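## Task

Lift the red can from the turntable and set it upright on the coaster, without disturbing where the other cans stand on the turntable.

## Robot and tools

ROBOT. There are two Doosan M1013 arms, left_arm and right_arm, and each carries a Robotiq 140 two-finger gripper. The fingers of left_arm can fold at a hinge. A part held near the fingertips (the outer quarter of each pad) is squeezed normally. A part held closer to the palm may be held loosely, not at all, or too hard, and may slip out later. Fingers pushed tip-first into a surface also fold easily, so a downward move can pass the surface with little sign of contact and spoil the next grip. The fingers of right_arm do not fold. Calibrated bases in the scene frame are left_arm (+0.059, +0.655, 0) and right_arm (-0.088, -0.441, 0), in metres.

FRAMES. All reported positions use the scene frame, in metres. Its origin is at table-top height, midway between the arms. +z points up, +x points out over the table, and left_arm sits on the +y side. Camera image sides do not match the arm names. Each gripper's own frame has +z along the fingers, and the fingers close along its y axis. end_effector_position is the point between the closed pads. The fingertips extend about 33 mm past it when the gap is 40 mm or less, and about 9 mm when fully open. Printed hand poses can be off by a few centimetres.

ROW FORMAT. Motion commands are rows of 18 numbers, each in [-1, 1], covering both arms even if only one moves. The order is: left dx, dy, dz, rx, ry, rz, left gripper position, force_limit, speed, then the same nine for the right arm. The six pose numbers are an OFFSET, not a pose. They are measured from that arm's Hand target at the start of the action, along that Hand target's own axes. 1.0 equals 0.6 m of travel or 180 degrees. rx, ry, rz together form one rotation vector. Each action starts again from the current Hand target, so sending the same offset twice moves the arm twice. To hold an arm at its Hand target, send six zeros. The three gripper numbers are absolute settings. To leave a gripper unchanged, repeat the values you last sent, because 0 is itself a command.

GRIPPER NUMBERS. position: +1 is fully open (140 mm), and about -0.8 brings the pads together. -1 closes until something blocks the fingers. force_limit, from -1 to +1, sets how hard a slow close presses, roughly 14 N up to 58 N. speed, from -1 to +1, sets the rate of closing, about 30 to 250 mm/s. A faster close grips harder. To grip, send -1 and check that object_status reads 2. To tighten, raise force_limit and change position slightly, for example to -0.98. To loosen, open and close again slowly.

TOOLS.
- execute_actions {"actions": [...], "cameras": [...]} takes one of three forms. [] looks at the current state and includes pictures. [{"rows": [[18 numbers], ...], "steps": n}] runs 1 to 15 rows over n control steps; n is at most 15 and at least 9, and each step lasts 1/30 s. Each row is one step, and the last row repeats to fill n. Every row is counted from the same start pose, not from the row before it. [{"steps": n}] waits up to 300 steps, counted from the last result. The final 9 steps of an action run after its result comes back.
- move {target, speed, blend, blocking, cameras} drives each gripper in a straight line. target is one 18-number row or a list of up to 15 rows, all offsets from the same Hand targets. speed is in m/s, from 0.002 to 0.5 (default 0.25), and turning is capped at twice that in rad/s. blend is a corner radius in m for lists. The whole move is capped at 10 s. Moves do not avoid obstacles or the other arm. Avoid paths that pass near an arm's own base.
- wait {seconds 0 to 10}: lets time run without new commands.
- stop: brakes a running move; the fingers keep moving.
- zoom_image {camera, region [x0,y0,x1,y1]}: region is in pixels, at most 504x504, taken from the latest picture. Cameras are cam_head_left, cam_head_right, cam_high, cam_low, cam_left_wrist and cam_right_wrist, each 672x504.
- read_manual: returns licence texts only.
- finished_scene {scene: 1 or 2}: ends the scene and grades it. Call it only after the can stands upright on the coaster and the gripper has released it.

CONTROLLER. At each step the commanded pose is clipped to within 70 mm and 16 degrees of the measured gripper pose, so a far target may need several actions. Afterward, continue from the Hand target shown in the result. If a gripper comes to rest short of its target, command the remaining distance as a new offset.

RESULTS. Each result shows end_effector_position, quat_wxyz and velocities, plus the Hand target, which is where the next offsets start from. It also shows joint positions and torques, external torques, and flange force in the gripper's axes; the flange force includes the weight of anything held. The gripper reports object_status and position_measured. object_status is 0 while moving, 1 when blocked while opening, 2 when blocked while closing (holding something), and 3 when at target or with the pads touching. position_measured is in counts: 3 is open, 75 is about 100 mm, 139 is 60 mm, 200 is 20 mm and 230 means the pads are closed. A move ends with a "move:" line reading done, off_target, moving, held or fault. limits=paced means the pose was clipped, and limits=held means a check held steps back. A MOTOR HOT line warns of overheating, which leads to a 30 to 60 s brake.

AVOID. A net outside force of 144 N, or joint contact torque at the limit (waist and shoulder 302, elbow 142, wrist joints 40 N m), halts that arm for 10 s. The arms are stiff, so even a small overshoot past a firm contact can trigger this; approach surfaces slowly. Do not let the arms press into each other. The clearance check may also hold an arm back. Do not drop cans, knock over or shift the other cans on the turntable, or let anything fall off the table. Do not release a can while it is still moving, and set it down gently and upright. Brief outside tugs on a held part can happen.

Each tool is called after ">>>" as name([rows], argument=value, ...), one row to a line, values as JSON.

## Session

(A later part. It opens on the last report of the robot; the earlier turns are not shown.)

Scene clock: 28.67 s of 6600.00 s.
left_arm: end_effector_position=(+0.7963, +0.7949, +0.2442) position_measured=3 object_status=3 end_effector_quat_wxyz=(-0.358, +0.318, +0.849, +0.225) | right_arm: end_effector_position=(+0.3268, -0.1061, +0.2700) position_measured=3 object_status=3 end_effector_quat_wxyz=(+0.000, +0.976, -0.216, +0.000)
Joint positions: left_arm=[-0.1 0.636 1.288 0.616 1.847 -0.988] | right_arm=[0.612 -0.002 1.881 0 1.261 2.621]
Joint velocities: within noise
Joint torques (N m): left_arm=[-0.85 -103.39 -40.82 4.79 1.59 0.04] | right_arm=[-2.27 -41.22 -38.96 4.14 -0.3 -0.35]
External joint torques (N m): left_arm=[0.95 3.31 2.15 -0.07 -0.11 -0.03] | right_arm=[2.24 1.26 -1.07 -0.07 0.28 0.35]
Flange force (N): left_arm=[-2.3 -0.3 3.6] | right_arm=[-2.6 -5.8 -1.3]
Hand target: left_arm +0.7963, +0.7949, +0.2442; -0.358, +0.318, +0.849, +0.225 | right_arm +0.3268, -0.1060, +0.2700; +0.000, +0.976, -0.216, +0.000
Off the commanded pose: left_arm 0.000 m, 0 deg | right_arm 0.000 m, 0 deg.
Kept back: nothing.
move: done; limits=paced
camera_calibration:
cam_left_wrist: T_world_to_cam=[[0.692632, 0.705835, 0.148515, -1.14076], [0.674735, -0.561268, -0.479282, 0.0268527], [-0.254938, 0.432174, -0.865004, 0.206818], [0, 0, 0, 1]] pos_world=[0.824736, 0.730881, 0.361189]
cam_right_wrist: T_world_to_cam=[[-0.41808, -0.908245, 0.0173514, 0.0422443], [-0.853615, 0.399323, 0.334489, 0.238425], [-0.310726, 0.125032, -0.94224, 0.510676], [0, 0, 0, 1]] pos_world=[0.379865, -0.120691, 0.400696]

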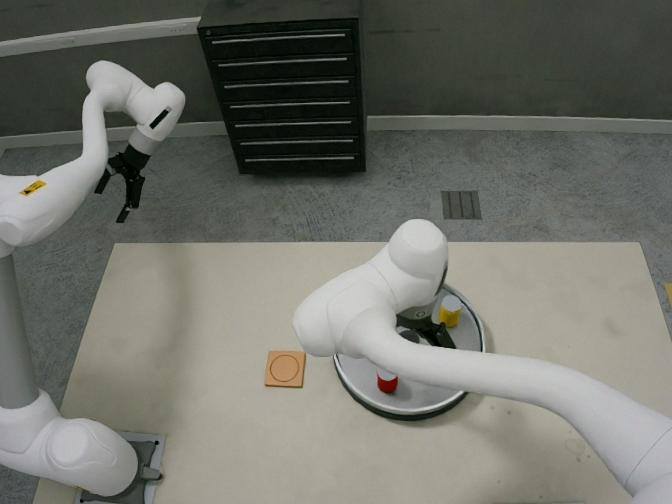

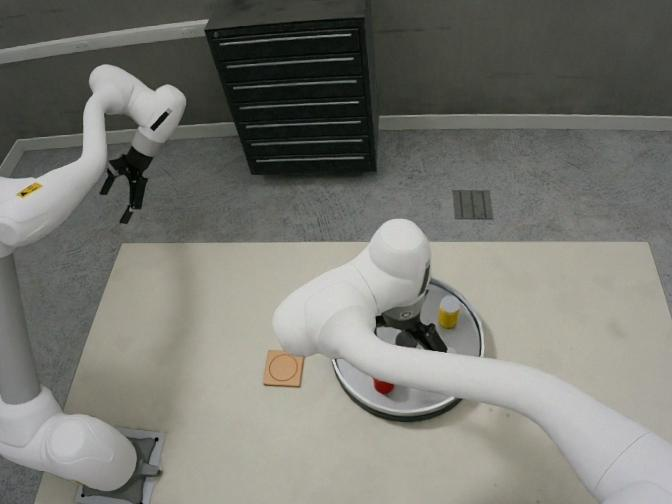

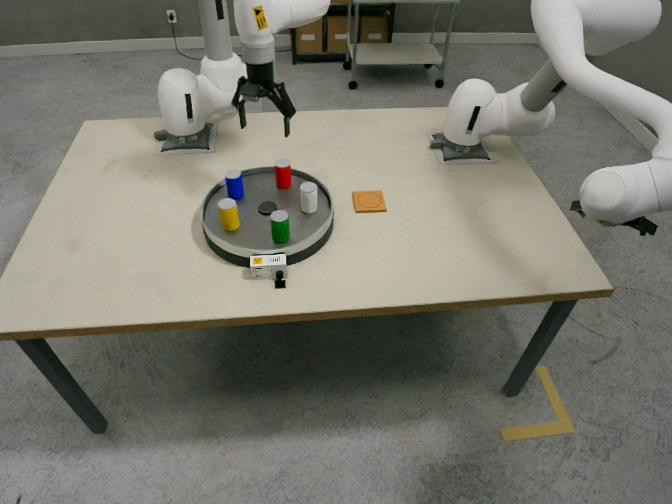

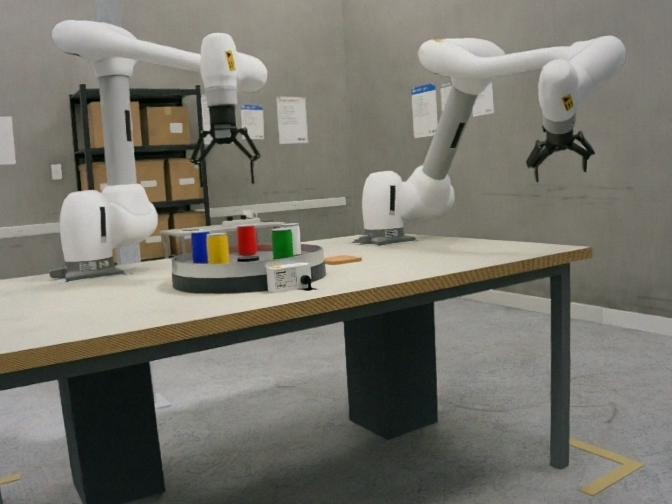

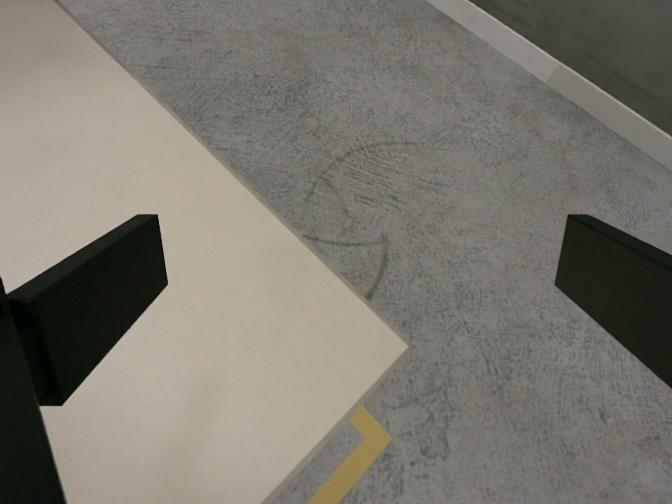

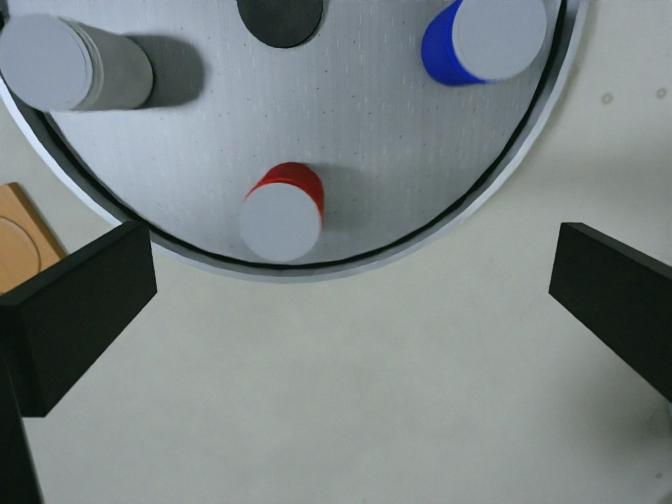

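>>> wait(seconds=0.2, cameras=["cam_right_wrist"])

>>> wait(seconds=0.3, cameras=["cam_right_wrist"])

>>> wait(seconds=0.3, cameras=["cam_right_wrist"])

>>> wait(seconds=0.3, cameras=["cam_right_wrist"])

>>> wait(seconds=0.3, cameras=["cam_right_wrist"])

>>> wait(seconds=0.3, cameras=["cam_right_wrist"])

>>> wait(seconds=0.3, cameras=["cam_right_wrist"])

>>> wait(seconds=0.3, cameras=["cam_right_wrist"])

Scene clock: 32.17 s of 6600.00 s.
left_arm: end_effector_position=(+0.7963, +0.7949, +0.2442) position_measured=3 object_status=3 end_effector_quat_wxyz=(-0.358, +0.318, +0.849, +0.225) | right_arm: end_effector_position=(+0.3268, -0.1060, +0.2700) position_measured=3 object_status=3 end_effector_quat_wxyz=(+0.000, +0.976, -0.216, +0.000)
Joint positions: left_arm=[-0.1 0.636 1.288 0.616 1.847 -0.988] | right_arm=[0.613 -0.002 1.881 0 1.261 2.621]
Joint velocities: within noise
Joint torques (N m): left_arm=[-0.79 -103.31 -40.86 4.75 1.61 0.01] | right_arm=[-1.13 -40.32 -39.27 4.17 -0.28 -0.22]
External joint torques (N m): left_arm=[0.84 3.24 2.19 -0.04 -0.13 -0.01] | right_arm=[1.12 0.5 -0.73 -0.11 0.25 0.22]
Flange force (N): left_arm=[-2.2 -0.4 3.6] | right_arm=[-1.3 -3.0 -1.2]
Hand target: left_arm +0.7963, +0.7949, +0.2442; -0.358, +0.318, +0.849, +0.225 | right_arm +0.3268, -0.1060, +0.2700; +0.000, +0.976, -0.216, +0.000
Off the commanded pose: left_arm 0.000 m, 0 deg | right_arm 0.000 m, 0 deg.
Steps of this call (1-105: nothing new was sent). Readings (end_effector_position of left_arm | right_arm; what the end effector reports):
1: (+0.7963, +0.7949, +0.2442) | (+0.3268, -0.1061, +0.2700) | left_arm position_measured=3 object_status=3 | right_arm position_measured=3 object_status=3
2: (+0.7963, +0.7949, +0.2442) | (+0.3268, -0.1060, +0.2700) | left_arm position_measured=3 object_status=3 | right_arm position_measured=3 object_status=3
4: (+0.7963, +0.7949, +0.2442) | (+0.3268, -0.1060, +0.2700) | left_arm position_measured=3 object_status=3 | right_arm position_measured=3 object_status=3
8: (+0.7963, +0.7949, +0.2442) | (+0.3268, -0.1060, +0.2700) | left_arm position_measured=3 object_status=3 | right_arm position_measured=3 object_status=3
105: the state above
camera_calibration:
cam_right_wrist: T_world_to_cam=[[-0.418059, -0.908253, 0.0174105, 0.0422782], [-0.853622, 0.399325, 0.33447, 0.23842], [-0.310736, 0.124966, -0.942246, 0.510638], [0, 0, 0, 1]] pos_world=[0.379869, -0.12062, 0.400666]
Images, in order (width x height): cam_right_wrist 672x504.

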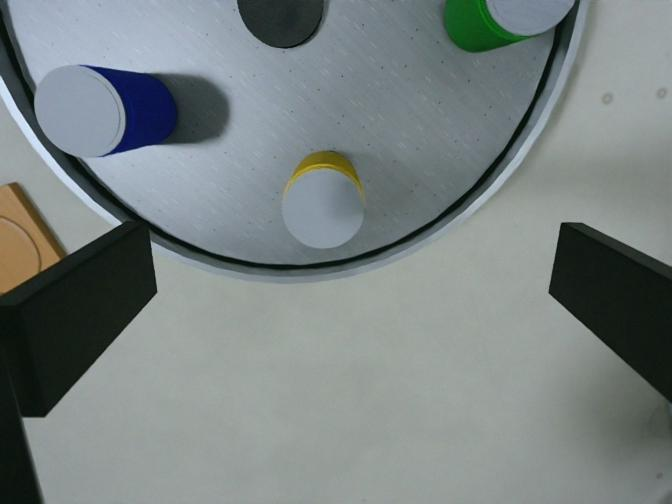

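Scene clock: 32.47 s of 6600.00 s.
left_arm: end_effector_position=(+0.7963, +0.7949, +0.2442) position_measured=3 object_status=3 end_effector_quat_wxyz=(-0.358, +0.318, +0.849, +0.225) | right_arm: end_effector_position=(+0.3268, -0.1060, +0.2700) position_measured=3 object_status=3 end_effector_quat_wxyz=(+0.000, +0.976, -0.216, +0.000)
Joint positions: left_arm=[-0.1 0.636 1.288 0.616 1.847 -0.988] | right_arm=[0.613 -0.002 1.881 0 1.261 2.621]
Joint velocities: within noise
Joint torques (N m): left_arm=[-0.73 -103.54 -40.79 4.78 1.59 0] | right_arm=[-1.57 -40.37 -38.92 4.14 -0.32 -0.15]
External joint torques (N m): left_arm=[0.71 3.47 2.09 -0.06 -0.11 0] | right_arm=[1.57 0.54 -1.1 -0.07 0.29 0.15]
Flange force (N): left_arm=[-2.6 -0.2 3.2] | right_arm=[-1.6 -4.0 -1.8]
Hand target: left_arm +0.7963, +0.7949, +0.2442; -0.358, +0.318, +0.849, +0.225 | right_arm +0.3268, -0.1060, +0.2700; +0.000, +0.976, -0.216, +0.000
Off the commanded pose: left_arm 0.000 m, 0 deg | right_arm 0.000 m, 0 deg.
Steps of this call (1-9: nothing new was sent). Readings (end_effector_position of left_arm | right_arm; what the end effector reports):
1: (+0.7963, +0.7949, +0.2442) | (+0.3268, -0.1060, +0.2700) | left_arm position_measured=3 object_status=3 | right_arm position_measured=3 object_status=3
2: (+0.7963, +0.7949, +0.2442) | (+0.3268, -0.1060, +0.2700) | left_arm position_measured=3 object_status=3 | right_arm position_measured=3 object_status=3
4: (+0.7963, +0.7949, +0.2442) | (+0.3268, -0.1060, +0.2700) | left_arm position_measured=3 object_status=3 | right_arm position_measured=3 object_status=3
8: (+0.7963, +0.7949, +0.2442) | (+0.3268, -0.1060, +0.2700) | left_arm position_measured=3 object_status=3 | right_arm position_measured=3 object_status=3
9: the state above
camera_calibration:
cam_right_wrist: T_world_to_cam=[[-0.418059, -0.908253, 0.0174106, 0.042278], [-0.853622, 0.399325, 0.33447, 0.23842], [-0.310735, 0.124966, -0.942246, 0.510638], [0, 0, 0, 1]] pos_world=[0.379869, -0.12062, 0.400666]
Images, in order (width x height): cam_right_wrist 672x504.

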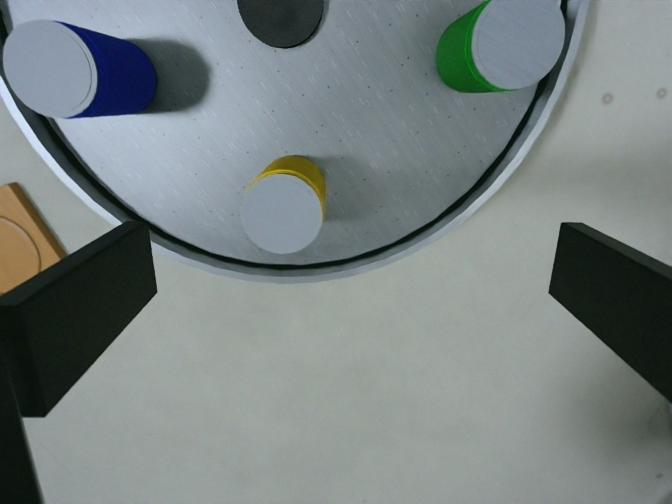

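Scene clock: 32.77 s of 6600.00 s.
left_arm: end_effector_position=(+0.7963, +0.7949, +0.2442) position_measured=3 object_status=3 end_effector_quat_wxyz=(-0.358, +0.318, +0.849, +0.225) | right_arm: end_effector_position=(+0.3268, -0.1060, +0.2700) position_measured=3 object_status=3 end_effector_quat_wxyz=(+0.000, +0.976, -0.216, +0.000)
Joint positions: left_arm=[-0.1 0.636 1.288 0.616 1.847 -0.988] | right_arm=[0.613 -0.002 1.881 0 1.261 2.621]
Joint velocities: within noise
Joint torques (N m): left_arm=[-1.12 -103.42 -40.69 4.79 1.59 -0.01] | right_arm=[-0.67 -40.75 -38.98 4.25 -0.24 -0.19]
External joint torques (N m): left_arm=[1.1 3.29 1.95 -0.07 -0.11 0.01] | right_arm=[0.66 0.92 -1 -0.19 0.22 0.19]
Flange force (N): left_arm=[-2.4 0.3 3.2] | right_arm=[0.0 -3.6 -1.3]
Hand target: left_arm +0.7963, +0.7949, +0.2442; -0.358, +0.318, +0.849, +0.225 | right_arm +0.3268, -0.1060, +0.2700; +0.000, +0.976, -0.216, +0.000
Off the commanded pose: left_arm 0.000 m, 0 deg | right_arm 0.000 m, 0 deg.
Steps of this call (1-9: nothing new was sent). Readings (end_effector_position of left_arm | right_arm; what the end effector reports):
1: (+0.7963, +0.7949, +0.2442) | (+0.3268, -0.1060, +0.2700) | left_arm position_measured=3 object_status=3 | right_arm position_measured=3 object_status=3
2: (+0.7963, +0.7949, +0.2442) | (+0.3268, -0.1060, +0.2700) | left_arm position_measured=3 object_status=3 | right_arm position_measured=3 object_status=3
4: (+0.7963, +0.7949, +0.2442) | (+0.3268, -0.1060, +0.2700) | left_arm position_measured=3 object_status=3 | right_arm position_measured=3 object_status=3
8: (+0.7963, +0.7949, +0.2442) | (+0.3268, -0.1060, +0.2700) | left_arm position_measured=3 object_status=3 | right_arm position_measured=3 object_status=3
9: the state above
camera_calibration:
cam_right_wrist: T_world_to_cam=[[-0.418059, -0.908253, 0.0174104, 0.0422782], [-0.853622, 0.399325, 0.33447, 0.23842], [-0.310735, 0.124966, -0.942246, 0.510638], [0, 0, 0, 1]] pos_world=[0.379869, -0.12062, 0.400667]
Images, in order (width x height): cam_right_wrist 672x504.

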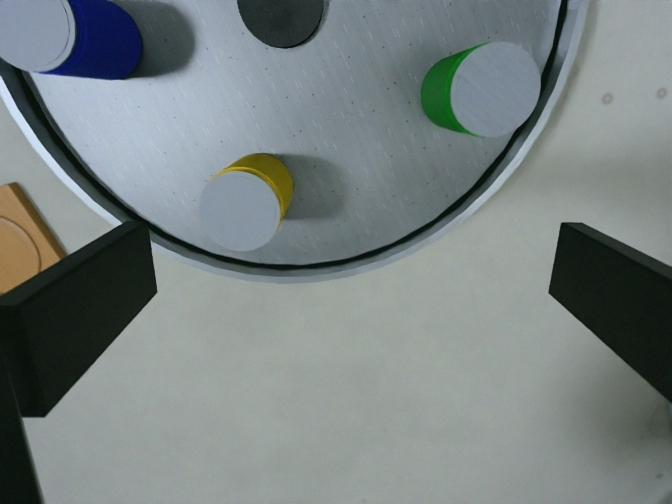

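Scene clock: 33.07 s of 6600.00 s.
left_arm: end_effector_position=(+0.7963, +0.7949, +0.2442) position_measured=3 object_status=3 end_effector_quat_wxyz=(-0.358, +0.318, +0.849, +0.225) | right_arm: end_effector_position=(+0.3268, -0.1060, +0.2700) position_measured=3 object_status=3 end_effector_quat_wxyz=(+0.000, +0.976, -0.216, +0.000)
Joint positions: left_arm=[-0.1 0.636 1.288 0.616 1.847 -0.988] | right_arm=[0.613 -0.002 1.881 0 1.261 2.621]
Joint velocities: within noise
Joint torques (N m): left_arm=[-0.65 -103.36 -40.81 4.78 1.63 0.02] | right_arm=[-0.87 -40.41 -39.13 4.2 -0.3 -0.21]
External joint torques (N m): left_arm=[0.54 3.26 2.1 -0.06 -0.15 -0.01] | right_arm=[0.88 0.58 -0.88 -0.14 0.27 0.21]
Flange force (N): left_arm=[-2.4 -0.6 3.3] | right_arm=[-0.7 -3.1 -1.4]
Hand target: left_arm +0.7963, +0.7949, +0.2442; -0.358, +0.318, +0.849, +0.225 | right_arm +0.3268, -0.1060, +0.2700; +0.000, +0.976, -0.216, +0.000
Off the commanded pose: left_arm 0.000 m, 0 deg | right_arm 0.000 m, 0 deg.
Steps of this call (1-9: nothing new was sent). Readings (end_effector_position of left_arm | right_arm; what the end effector reports):
1: (+0.7963, +0.7949, +0.2442) | (+0.3268, -0.1060, +0.2700) | left_arm position_measured=3 object_status=3 | right_arm position_measured=3 object_status=3
2: (+0.7963, +0.7949, +0.2442) | (+0.3268, -0.1060, +0.2700) | left_arm position_measured=3 object_status=3 | right_arm position_measured=3 object_status=3
4: (+0.7963, +0.7949, +0.2442) | (+0.3268, -0.1060, +0.2700) | left_arm position_measured=3 object_status=3 | right_arm position_measured=3 object_status=3
8: (+0.7963, +0.7949, +0.2442) | (+0.3268, -0.1060, +0.2700) | left_arm position_measured=3 object_status=3 | right_arm position_measured=3 object_status=3
9: the state above
camera_calibration:
cam_right_wrist: T_world_to_cam=[[-0.418059, -0.908253, 0.0174106, 0.042278], [-0.853622, 0.399325, 0.33447, 0.23842], [-0.310735, 0.124966, -0.942246, 0.510638], [0, 0, 0, 1]] pos_world=[0.379869, -0.12062, 0.400667]
Images, in order (width x height): cam_right_wrist 672x504.

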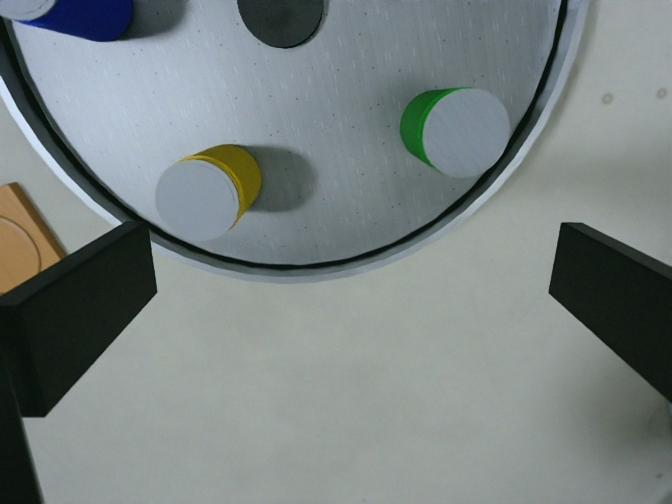

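Scene clock: 33.37 s of 6600.00 s.
left_arm: end_effector_position=(+0.7963, +0.7949, +0.2442) position_measured=3 object_status=3 end_effector_quat_wxyz=(-0.358, +0.318, +0.849, +0.225) | right_arm: end_effector_position=(+0.3268, -0.1060, +0.2700) position_measured=3 object_status=3 end_effector_quat_wxyz=(+0.000, +0.976, -0.216, +0.000)
Joint positions: left_arm=[-0.1 0.636 1.288 0.616 1.847 -0.988] | right_arm=[0.613 -0.002 1.881 0 1.261 2.621]
Joint velocities: within noise
Joint torques (N m): left_arm=[-0.93 -103.5 -40.86 4.78 1.59 0] | right_arm=[-1.7 -40.07 -39.14 4.24 -0.29 -0.22]
External joint torques (N m): left_arm=[0.89 3.41 2.17 -0.06 -0.1 0.01] | right_arm=[1.71 0.23 -0.88 -0.17 0.25 0.22]
Flange force (N): left_arm=[-2.4 -0.2 3.5] | right_arm=[-2.4 -3.4 -1.6]
Hand target: left_arm +0.7963, +0.7949, +0.2442; -0.358, +0.318, +0.849, +0.225 | right_arm +0.3268, -0.1060, +0.2700; +0.000, +0.976, -0.216, +0.000
Off the commanded pose: left_arm 0.000 m, 0 deg | right_arm 0.000 m, 0 deg.
Steps of this call (1-9: nothing new was sent). Readings (end_effector_position of left_arm | right_arm; what the end effector reports):
1: (+0.7963, +0.7949, +0.2442) | (+0.3268, -0.1060, +0.2700) | left_arm position_measured=3 object_status=3 | right_arm position_measured=3 object_status=3
2: (+0.7963, +0.7949, +0.2442) | (+0.3268, -0.1060, +0.2700) | left_arm position_measured=3 object_status=3 | right_arm position_measured=3 object_status=3
4: (+0.7963, +0.7949, +0.2442) | (+0.3268, -0.1060, +0.2700) | left_arm position_measured=3 object_status=3 | right_arm position_measured=3 object_status=3
8: (+0.7963, +0.7949, +0.2442) | (+0.3268, -0.1060, +0.2700) | left_arm position_measured=3 object_status=3 | right_arm position_measured=3 object_status=3
9: the state above
camera_calibration:
cam_right_wrist: T_world_to_cam=[[-0.418059, -0.908253, 0.0174107, 0.042278], [-0.853622, 0.399325, 0.33447, 0.23842], [-0.310736, 0.124966, -0.942246, 0.510638], [0, 0, 0, 1]] pos_world=[0.379869, -0.12062, 0.400666]
Images, in order (width x height): cam_right_wrist 672x504.

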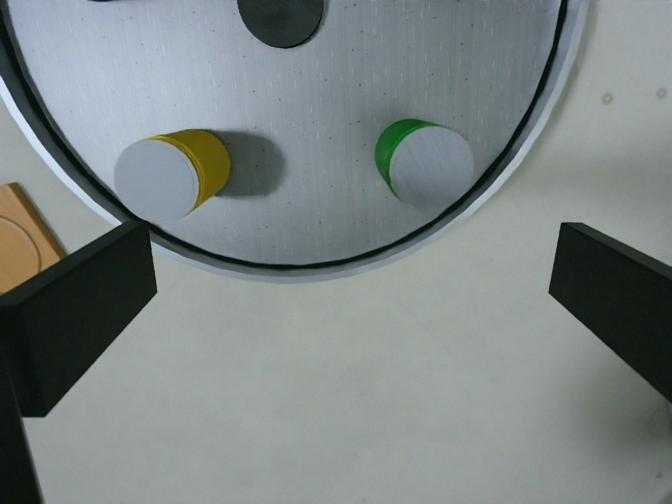

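Scene clock: 33.67 s of 6600.00 s.
left_arm: end_effector_position=(+0.7963, +0.7949, +0.2442) position_measured=3 object_status=3 end_effector_quat_wxyz=(-0.358, +0.318, +0.849, +0.225) | right_arm: end_effector_position=(+0.3268, -0.1060, +0.2700) position_measured=3 object_status=3 end_effector_quat_wxyz=(+0.000, +0.976, -0.216, +0.000)
Joint positions: left_arm=[-0.1 0.636 1.288 0.616 1.847 -0.988] | right_arm=[0.613 -0.002 1.881 0 1.261 2.621]
Joint velocities: within noise
Joint torques (N m): left_arm=[-0.88 -103.5 -40.76 4.8 1.6 -0.03] | right_arm=[-1.25 -40.29 -38.82 4.19 -0.28 -0.19]
External joint torques (N m): left_arm=[0.43 3.43 2.02 -0.07 -0.11 0.03] | right_arm=[1.25 0.45 -1.19 -0.13 0.24 0.19]
Flange force (N): left_arm=[-2.8 -0.3 2.9] | right_arm=[-1.2 -3.7 -1.9]
Hand target: left_arm +0.7963, +0.7949, +0.2442; -0.358, +0.318, +0.849, +0.225 | right_arm +0.3268, -0.1060, +0.2700; +0.000, +0.976, -0.216, +0.000
Off the commanded pose: left_arm 0.000 m, 0 deg | right_arm 0.000 m, 0 deg.
Steps of this call (1-9: nothing new was sent). Readings (end_effector_position of left_arm | right_arm; what the end effector reports):
1: (+0.7963, +0.7949, +0.2442) | (+0.3268, -0.1060, +0.2700) | left_arm position_measured=3 object_status=3 | right_arm position_measured=3 object_status=3
2: (+0.7963, +0.7949, +0.2442) | (+0.3268, -0.1060, +0.2700) | left_arm position_measured=3 object_status=3 | right_arm position_measured=3 object_status=3
4: (+0.7963, +0.7949, +0.2442) | (+0.3268, -0.1060, +0.2700) | left_arm position_measured=3 object_status=3 | right_arm position_measured=3 object_status=3
8: (+0.7963, +0.7949, +0.2442) | (+0.3268, -0.1060, +0.2700) | left_arm position_measured=3 object_status=3 | right_arm position_measured=3 object_status=3
9: the state above
camera_calibration:
cam_right_wrist: T_world_to_cam=[[-0.418059, -0.908253, 0.0174106, 0.0422781], [-0.853622, 0.399325, 0.33447, 0.23842], [-0.310736, 0.124966, -0.942246, 0.510638], [0, 0, 0, 1]] pos_world=[0.379869, -0.12062, 0.400666]
Images, in order (width x height): cam_right_wrist 672x504.

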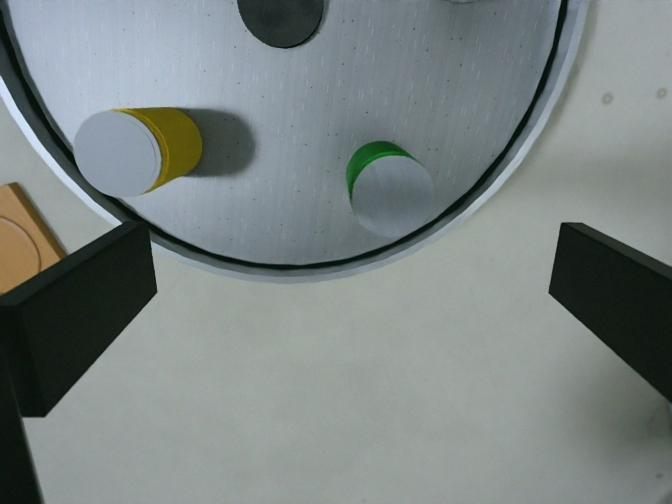

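Scene clock: 33.97 s of 6600.00 s.
left_arm: end_effector_position=(+0.7963, +0.7949, +0.2442) position_measured=3 object_status=3 end_effector_quat_wxyz=(-0.358, +0.318, +0.849, +0.225) | right_arm: end_effector_position=(+0.3268, -0.1060, +0.2700) position_measured=3 object_status=3 end_effector_quat_wxyz=(+0.000, +0.976, -0.216, +0.000)
Joint positions: left_arm=[-0.1 0.636 1.288 0.616 1.847 -0.988] | right_arm=[0.613 -0.002 1.881 0 1.261 2.621]
Joint velocities: within noise
Joint torques (N m): left_arm=[-1.06 -103.42 -40.75 4.79 1.63 0.01] | right_arm=[-1.06 -40.92 -38.93 4.27 -0.25 -0.23]
External joint torques (N m): left_arm=[1.1 3.31 2.03 -0.07 -0.14 0] | right_arm=[1.06 1.08 -1.09 -0.21 0.22 0.23]
Flange force (N): left_arm=[-2.4 0.1 3.5] | right_arm=[-0.6 -4.4 -1.3]
Hand target: left_arm +0.7963, +0.7949, +0.2442; -0.358, +0.318, +0.849, +0.225 | right_arm +0.3268, -0.1060, +0.2700; +0.000, +0.976, -0.216, +0.000
Off the commanded pose: left_arm 0.000 m, 0 deg | right_arm 0.000 m, 0 deg.
Steps of this call (1-9: nothing new was sent). Readings (end_effector_position of left_arm | right_arm; what the end effector reports):
1: (+0.7963, +0.7949, +0.2442) | (+0.3268, -0.1060, +0.2700) | left_arm position_measured=3 object_status=3 | right_arm position_measured=3 object_status=3
2: (+0.7963, +0.7949, +0.2442) | (+0.3268, -0.1060, +0.2700) | left_arm position_measured=3 object_status=3 | right_arm position_measured=3 object_status=3
4: (+0.7963, +0.7949, +0.2442) | (+0.3268, -0.1060, +0.2700) | left_arm position_measured=3 object_status=3 | right_arm position_measured=3 object_status=3
8: (+0.7963, +0.7949, +0.2442) | (+0.3268, -0.1060, +0.2700) | left_arm position_measured=3 object_status=3 | right_arm position_measured=3 object_status=3
9: the state above
camera_calibration:
cam_right_wrist: T_world_to_cam=[[-0.418059, -0.908253, 0.0174106, 0.0422781], [-0.853622, 0.399325, 0.33447, 0.23842], [-0.310736, 0.124966, -0.942246, 0.510638], [0, 0, 0, 1]] pos_world=[0.379869, -0.12062, 0.400666]
Images, in order (width x height): cam_right_wrist 672x504.

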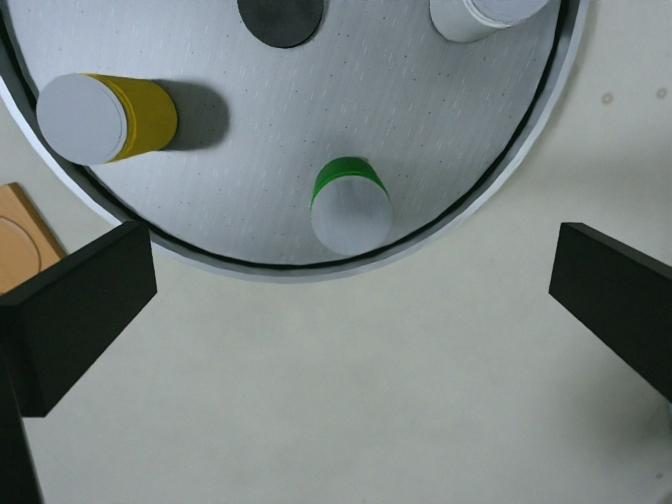

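Scene clock: 34.27 s of 6600.00 s.
left_arm: end_effector_position=(+0.7963, +0.7949, +0.2442) position_measured=3 object_status=3 end_effector_quat_wxyz=(-0.358, +0.318, +0.849, +0.225) | right_arm: end_effector_position=(+0.3268, -0.1060, +0.2700) position_measured=3 object_status=3 end_effector_quat_wxyz=(+0.000, +0.976, -0.216, +0.000)
Joint positions: left_arm=[-0.1 0.636 1.288 0.616 1.847 -0.988] | right_arm=[0.613 -0.002 1.881 0 1.261 2.621]
Joint velocities: within noise
Joint torques (N m): left_arm=[-0.93 -103.47 -40.86 4.77 1.6 0.01] | right_arm=[-1.25 -40.21 -38.99 4.22 -0.24 -0.22]
External joint torques (N m): left_arm=[1 3.35 2.15 -0.05 -0.11 0] | right_arm=[1.25 0.36 -1.03 -0.15 0.2 0.22]
Flange force (N): left_arm=[-2.3 -0.1 3.6] | right_arm=[-1.4 -3.4 -1.6]
Hand target: left_arm +0.7963, +0.7949, +0.2442; -0.358, +0.318, +0.849, +0.225 | right_arm +0.3268, -0.1060, +0.2700; +0.000, +0.976, -0.216, +0.000
Off the commanded pose: left_arm 0.000 m, 0 deg | right_arm 0.000 m, 0 deg.
Steps of this call (1-9: nothing new was sent). Readings (end_effector_position of left_arm | right_arm; what the end effector reports):
1: (+0.7963, +0.7949, +0.2442) | (+0.3268, -0.1060, +0.2700) | left_arm position_measured=3 object_status=3 | right_arm position_measured=3 object_status=3
2: (+0.7963, +0.7949, +0.2442) | (+0.3268, -0.1060, +0.2700) | left_arm position_measured=3 object_status=3 | right_arm position_measured=3 object_status=3
4: (+0.7963, +0.7949, +0.2442) | (+0.3268, -0.1060, +0.2700) | left_arm position_measured=3 object_status=3 | right_arm position_measured=3 object_status=3
8: (+0.7963, +0.7949, +0.2442) | (+0.3268, -0.1060, +0.2700) | left_arm position_measured=3 object_status=3 | right_arm position_measured=3 object_status=3
9: the state above
camera_calibration:
cam_right_wrist: T_world_to_cam=[[-0.418059, -0.908253, 0.0174105, 0.0422781], [-0.853622, 0.399325, 0.33447, 0.23842], [-0.310736, 0.124966, -0.942246, 0.510638], [0, 0, 0, 1]] pos_world=[0.379869, -0.12062, 0.400666]
Images, in order (width x height): cam_right_wrist 672x504.

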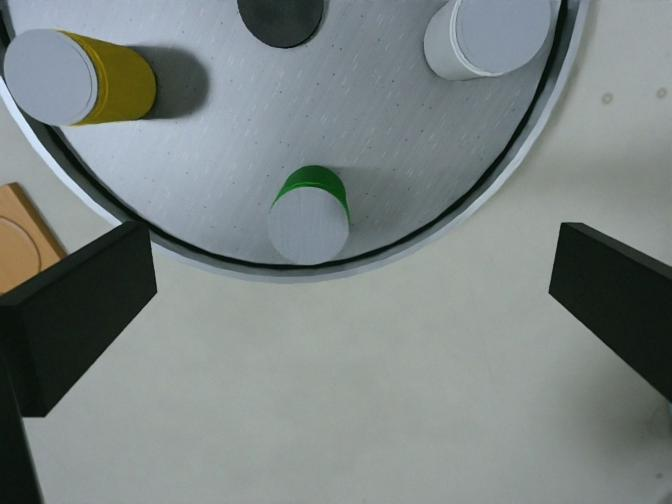

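>>> execute_actions(actions=[], cameras=["cam_low", "cam_high", "cam_right_wrist"])

>>> zoom_image(camera="cam_low", region=[160, 110, 370, 310])

>>> zoom_image(camera="cam_high", region=[180, 60, 400, 295])

>>> zoom_image(camera="cam_right_wrist", region=[0, 0, 500, 300])

Scene clock: 46.20 s of 6600.00 s.
left_arm: end_effector_position=(+0.7963, +0.7949, +0.2442) position_measured=3 object_status=3 end_effector_quat_wxyz=(-0.358, +0.318, +0.849, +0.225) | right_arm: end_effector_position=(+0.3268, -0.1060, +0.2700) position_measured=3 object_status=3 end_effector_quat_wxyz=(+0.000, +0.976, -0.216, +0.000)
Joint positions: left_arm=[-0.1 0.636 1.288 0.616 1.847 -0.988] | right_arm=[0.613 -0.002 1.881 0 1.261 2.621]
Joint velocities: within noise
Joint torques (N m): left_arm=[-0.97 -103.62 -40.77 4.76 1.65 0.03] | right_arm=[-1.12 -40.67 -39.05 4.15 -0.28 -0.19]
External joint torques (N m): left_arm=[0.85 3.52 2.05 -0.04 -0.17 -0.03] | right_arm=[1.11 0.85 -0.95 -0.09 0.25 0.19]
Flange force (N): left_arm=[-2.7 0.0 3.3] | right_arm=[-0.8 -3.8 -1.3]
Hand target: left_arm +0.7963, +0.7949, +0.2442; -0.358, +0.318, +0.849, +0.225 | right_arm +0.3268, -0.1060, +0.2700; +0.000, +0.976, -0.216, +0.000
Off the commanded pose: left_arm 0.000 m, 0 deg | right_arm 0.000 m, 0 deg.
Steps of this call (1-358: nothing new was sent). Readings (end_effector_position of left_arm | right_arm; what the end effector reports):
1: (+0.7963, +0.7949, +0.2442) | (+0.3268, -0.1060, +0.2700) | left_arm position_measured=3 object_status=3 | right_arm position_measured=3 object_status=3
2: (+0.7963, +0.7949, +0.2442) | (+0.3268, -0.1060, +0.2700) | left_arm position_measured=3 object_status=3 | right_arm position_measured=3 object_status=3
4: (+0.7963, +0.7949, +0.2442) | (+0.3268, -0.1060, +0.2700) | left_arm position_measured=3 object_status=3 | right_arm position_measured=3 object_status=3
8: (+0.7963, +0.7949, +0.2442) | (+0.3268, -0.1060, +0.2700) | left_arm position_measured=3 object_status=3 | right_arm position_measured=3 object_status=3
358: the state above
camera_calibration:
cam_right_wrist: T_world_to_cam=[[-0.418063, -0.908251, 0.0174119, 0.0422787], [-0.853615, 0.399327, 0.334484, 0.238409], [-0.310749, 0.124972, -0.942241, 0.51064], [0, 0, 0, 1]] pos_world=[0.379866, -0.120619, 0.400666]
Images, in order (width x height): cam_high 672x504, cam_low 672x504, cam_right_wrist 672x504.

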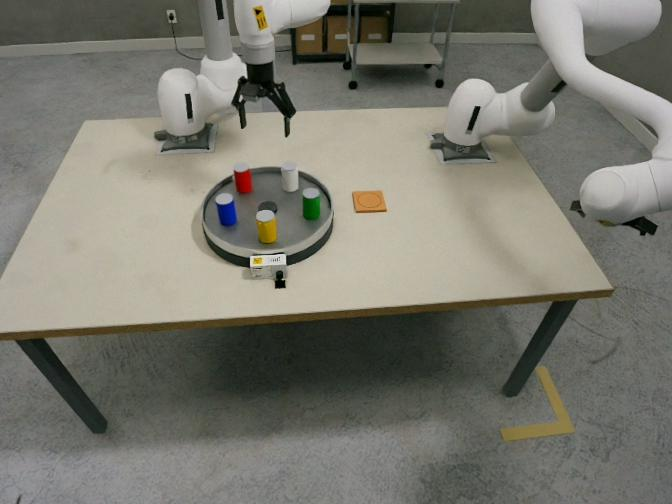

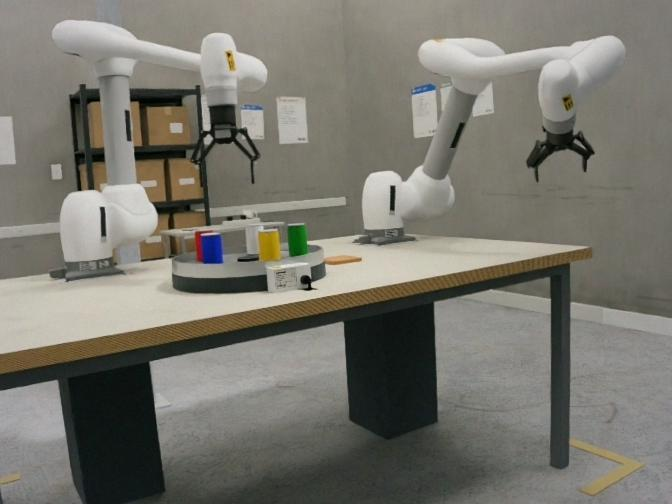

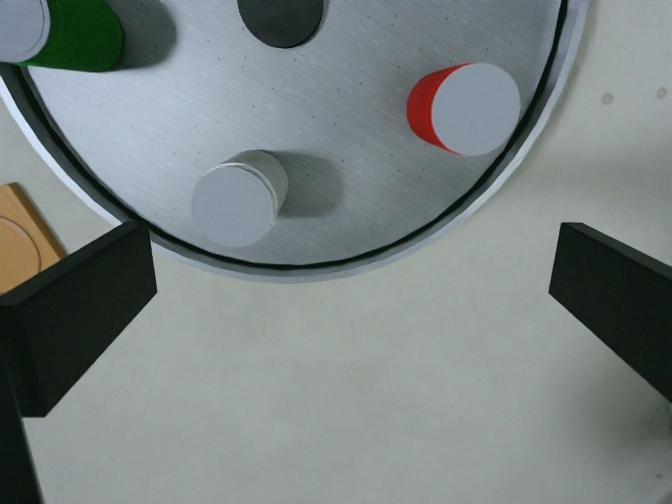

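Scaled by 2.400 from the camera's 672x504 image, which has a finer 960x720 frame.

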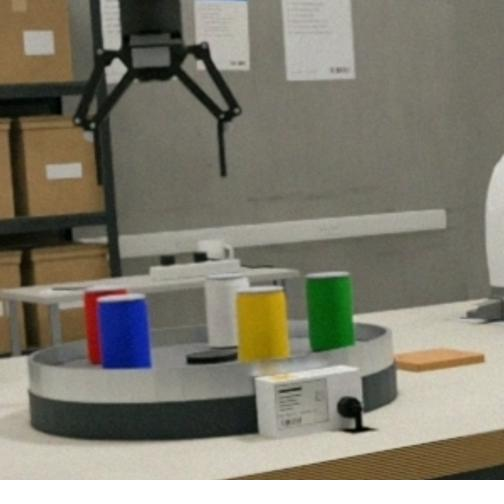

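Scaled by 2.145 from the camera's 672x504 image, which has a finer 960x720 frame.

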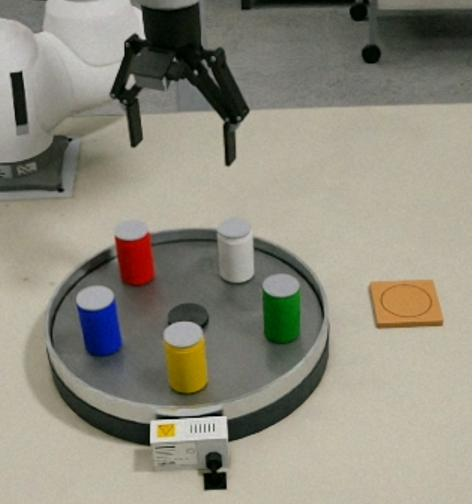

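Scaled by 1.008 from the camera's 672x504 image, which has a finer 960x720 frame.

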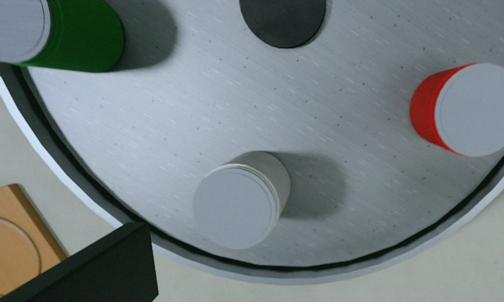

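>>> move(target=[0, 0, 0, 0, 0, 0, 1, 0, 0, 0.12325, 0.14647, -0.025, 0, 0, 0, 0.66, 0, -0.5], speed=0.2, cameras=["cam_right_wrist"])

Scene clock: 54.93 s of 6600.00 s.
left_arm: end_effector_position=(+0.7963, +0.7949, +0.2442) position_measured=3 object_status=3 end_effector_quat_wxyz=(-0.358, +0.318, +0.849, +0.225) | right_arm: end_effector_position=(+0.3567, -0.2169, +0.2849) position_measured=45 object_status=3 end_effector_quat_wxyz=(+0.000, +0.976, -0.216, +0.000)
Joint positions: left_arm=[-0.1 0.636 1.288 0.616 1.847 -0.988] | right_arm=[0.395 -0.067 1.916 0 1.292 2.404]
Joint velocities: within noise
Joint torques (N m): left_arm=[-0.96 -103.23 -40.8 4.78 1.61 0.05] | right_arm=[1.14 -33.87 -39.35 4.52 -0.4 -0.23]
External joint torques (N m): left_arm=[0.56 3.19 2.1 -0.06 -0.13 -0.05] | right_arm=[-1.06 0.36 -1.04 -0.41 0.36 0.23]
Flange force (N): left_arm=[-2.4 -0.6 3.3] | right_arm=[2.6 -0.5 -2.0]
Hand target: left_arm +0.7963, +0.7949, +0.2442; -0.358, +0.318, +0.849, +0.225 | right_arm +0.3567, -0.2169, +0.2850; +0.000, +0.976, -0.216, +0.000
Off the commanded pose: left_arm 0.000 m, 0 deg | right_arm 0.000 m, 0 deg.
Kept back: nothing.
move: done
camera_calibration:
cam_right_wrist: T_world_to_cam=[[-0.418043, -0.908258, 0.0175166, -0.0462088], [-0.853604, 0.399339, 0.334499, 0.303152], [-0.310806, 0.124883, -0.942233, 0.54786], [0, 0, 0, 1]] pos_world=[0.409733, -0.231448, 0.415618]
Images, in order (width x height): cam_right_wrist 672x504.

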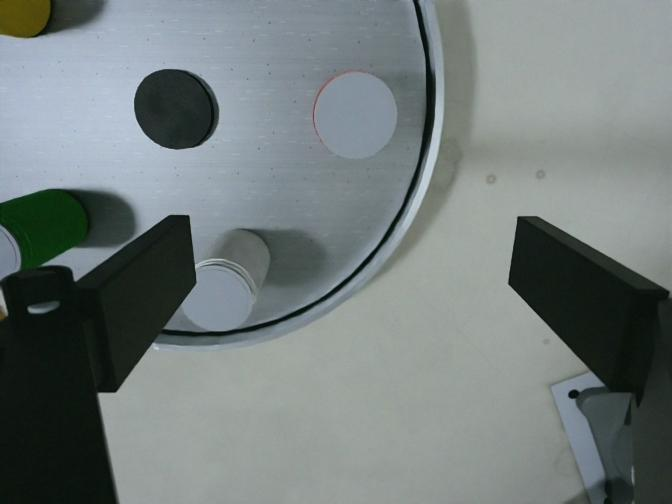

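>>> execute_actions(actions=[], cameras=["cam_right_wrist"])

Scene clock: 58.73 s of 6600.00 s.
left_arm: end_effector_position=(+0.7963, +0.7949, +0.2442) position_measured=3 object_status=3 end_effector_quat_wxyz=(-0.358, +0.318, +0.849, +0.225) | right_arm: end_effector_position=(+0.3567, -0.2169, +0.2850) position_measured=45 object_status=3 end_effector_quat_wxyz=(+0.000, +0.976, -0.216, +0.000)
Joint positions: left_arm=[-0.1 0.636 1.288 0.616 1.847 -0.988] | right_arm=[0.395 -0.067 1.916 0 1.292 2.404]
Joint velocities: within noise
Joint torques (N m): left_arm=[-0.67 -103.63 -40.83 4.78 1.66 -0.01] | right_arm=[-1.56 -34.17 -39.51 4.24 -0.27 -0.12]
External joint torques (N m): left_arm=[0.77 3.5 2.11 -0.06 -0.17 0.01] | right_arm=[1.57 0.67 -0.89 -0.13 0.23 0.12]
Flange force (N): left_arm=[-2.7 -0.1 3.4] | right_arm=[-1.0 -4.2 -1.4]
Hand target: left_arm +0.7963, +0.7949, +0.2442; -0.358, +0.318, +0.849, +0.225 | right_arm +0.3567, -0.2169, +0.2850; +0.000, +0.976, -0.216, +0.000
Off the commanded pose: left_arm 0.000 m, 0 deg | right_arm 0.000 m, 0 deg.
Steps of this call (1-114: nothing new was sent). Readings (end_effector_position of left_arm | right_arm; what the end effector reports):
1: (+0.7963, +0.7949, +0.2442) | (+0.3567, -0.2169, +0.2849) | left_arm position_measured=3 object_status=3 | right_arm position_measured=45 object_status=3
2: (+0.7963, +0.7949, +0.2442) | (+0.3567, -0.2169, +0.2849) | left_arm position_measured=3 object_status=3 | right_arm position_measured=45 object_status=3
4: (+0.7963, +0.7949, +0.2442) | (+0.3567, -0.2169, +0.2850) | left_arm position_measured=3 object_status=3 | right_arm position_measured=45 object_status=3
8: (+0.7963, +0.7949, +0.2442) | (+0.3567, -0.2169, +0.2850) | left_arm position_measured=3 object_status=3 | right_arm position_measured=45 object_status=3
114: the state above
camera_calibration:
cam_right_wrist: T_world_to_cam=[[-0.418067, -0.90825, 0.017401, -0.0461781], [-0.853614, 0.399326, 0.334488, 0.303207], [-0.310747, 0.124985, -0.942239, 0.547947], [0, 0, 0, 1]] pos_world=[0.409789, -0.231505, 0.415682]
Images, in order (width x height): cam_right_wrist 672x504.

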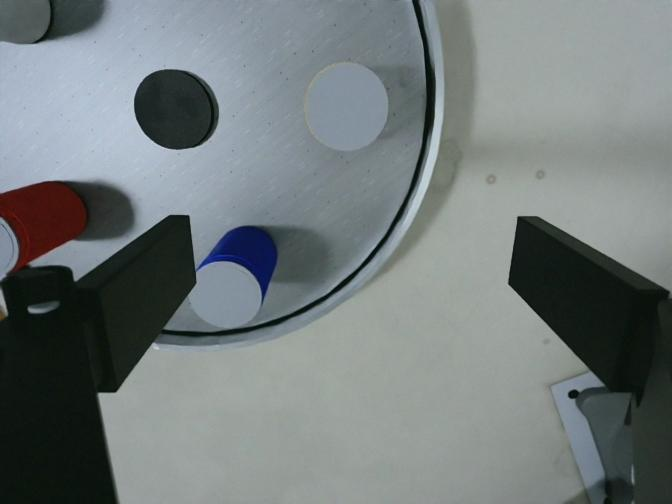

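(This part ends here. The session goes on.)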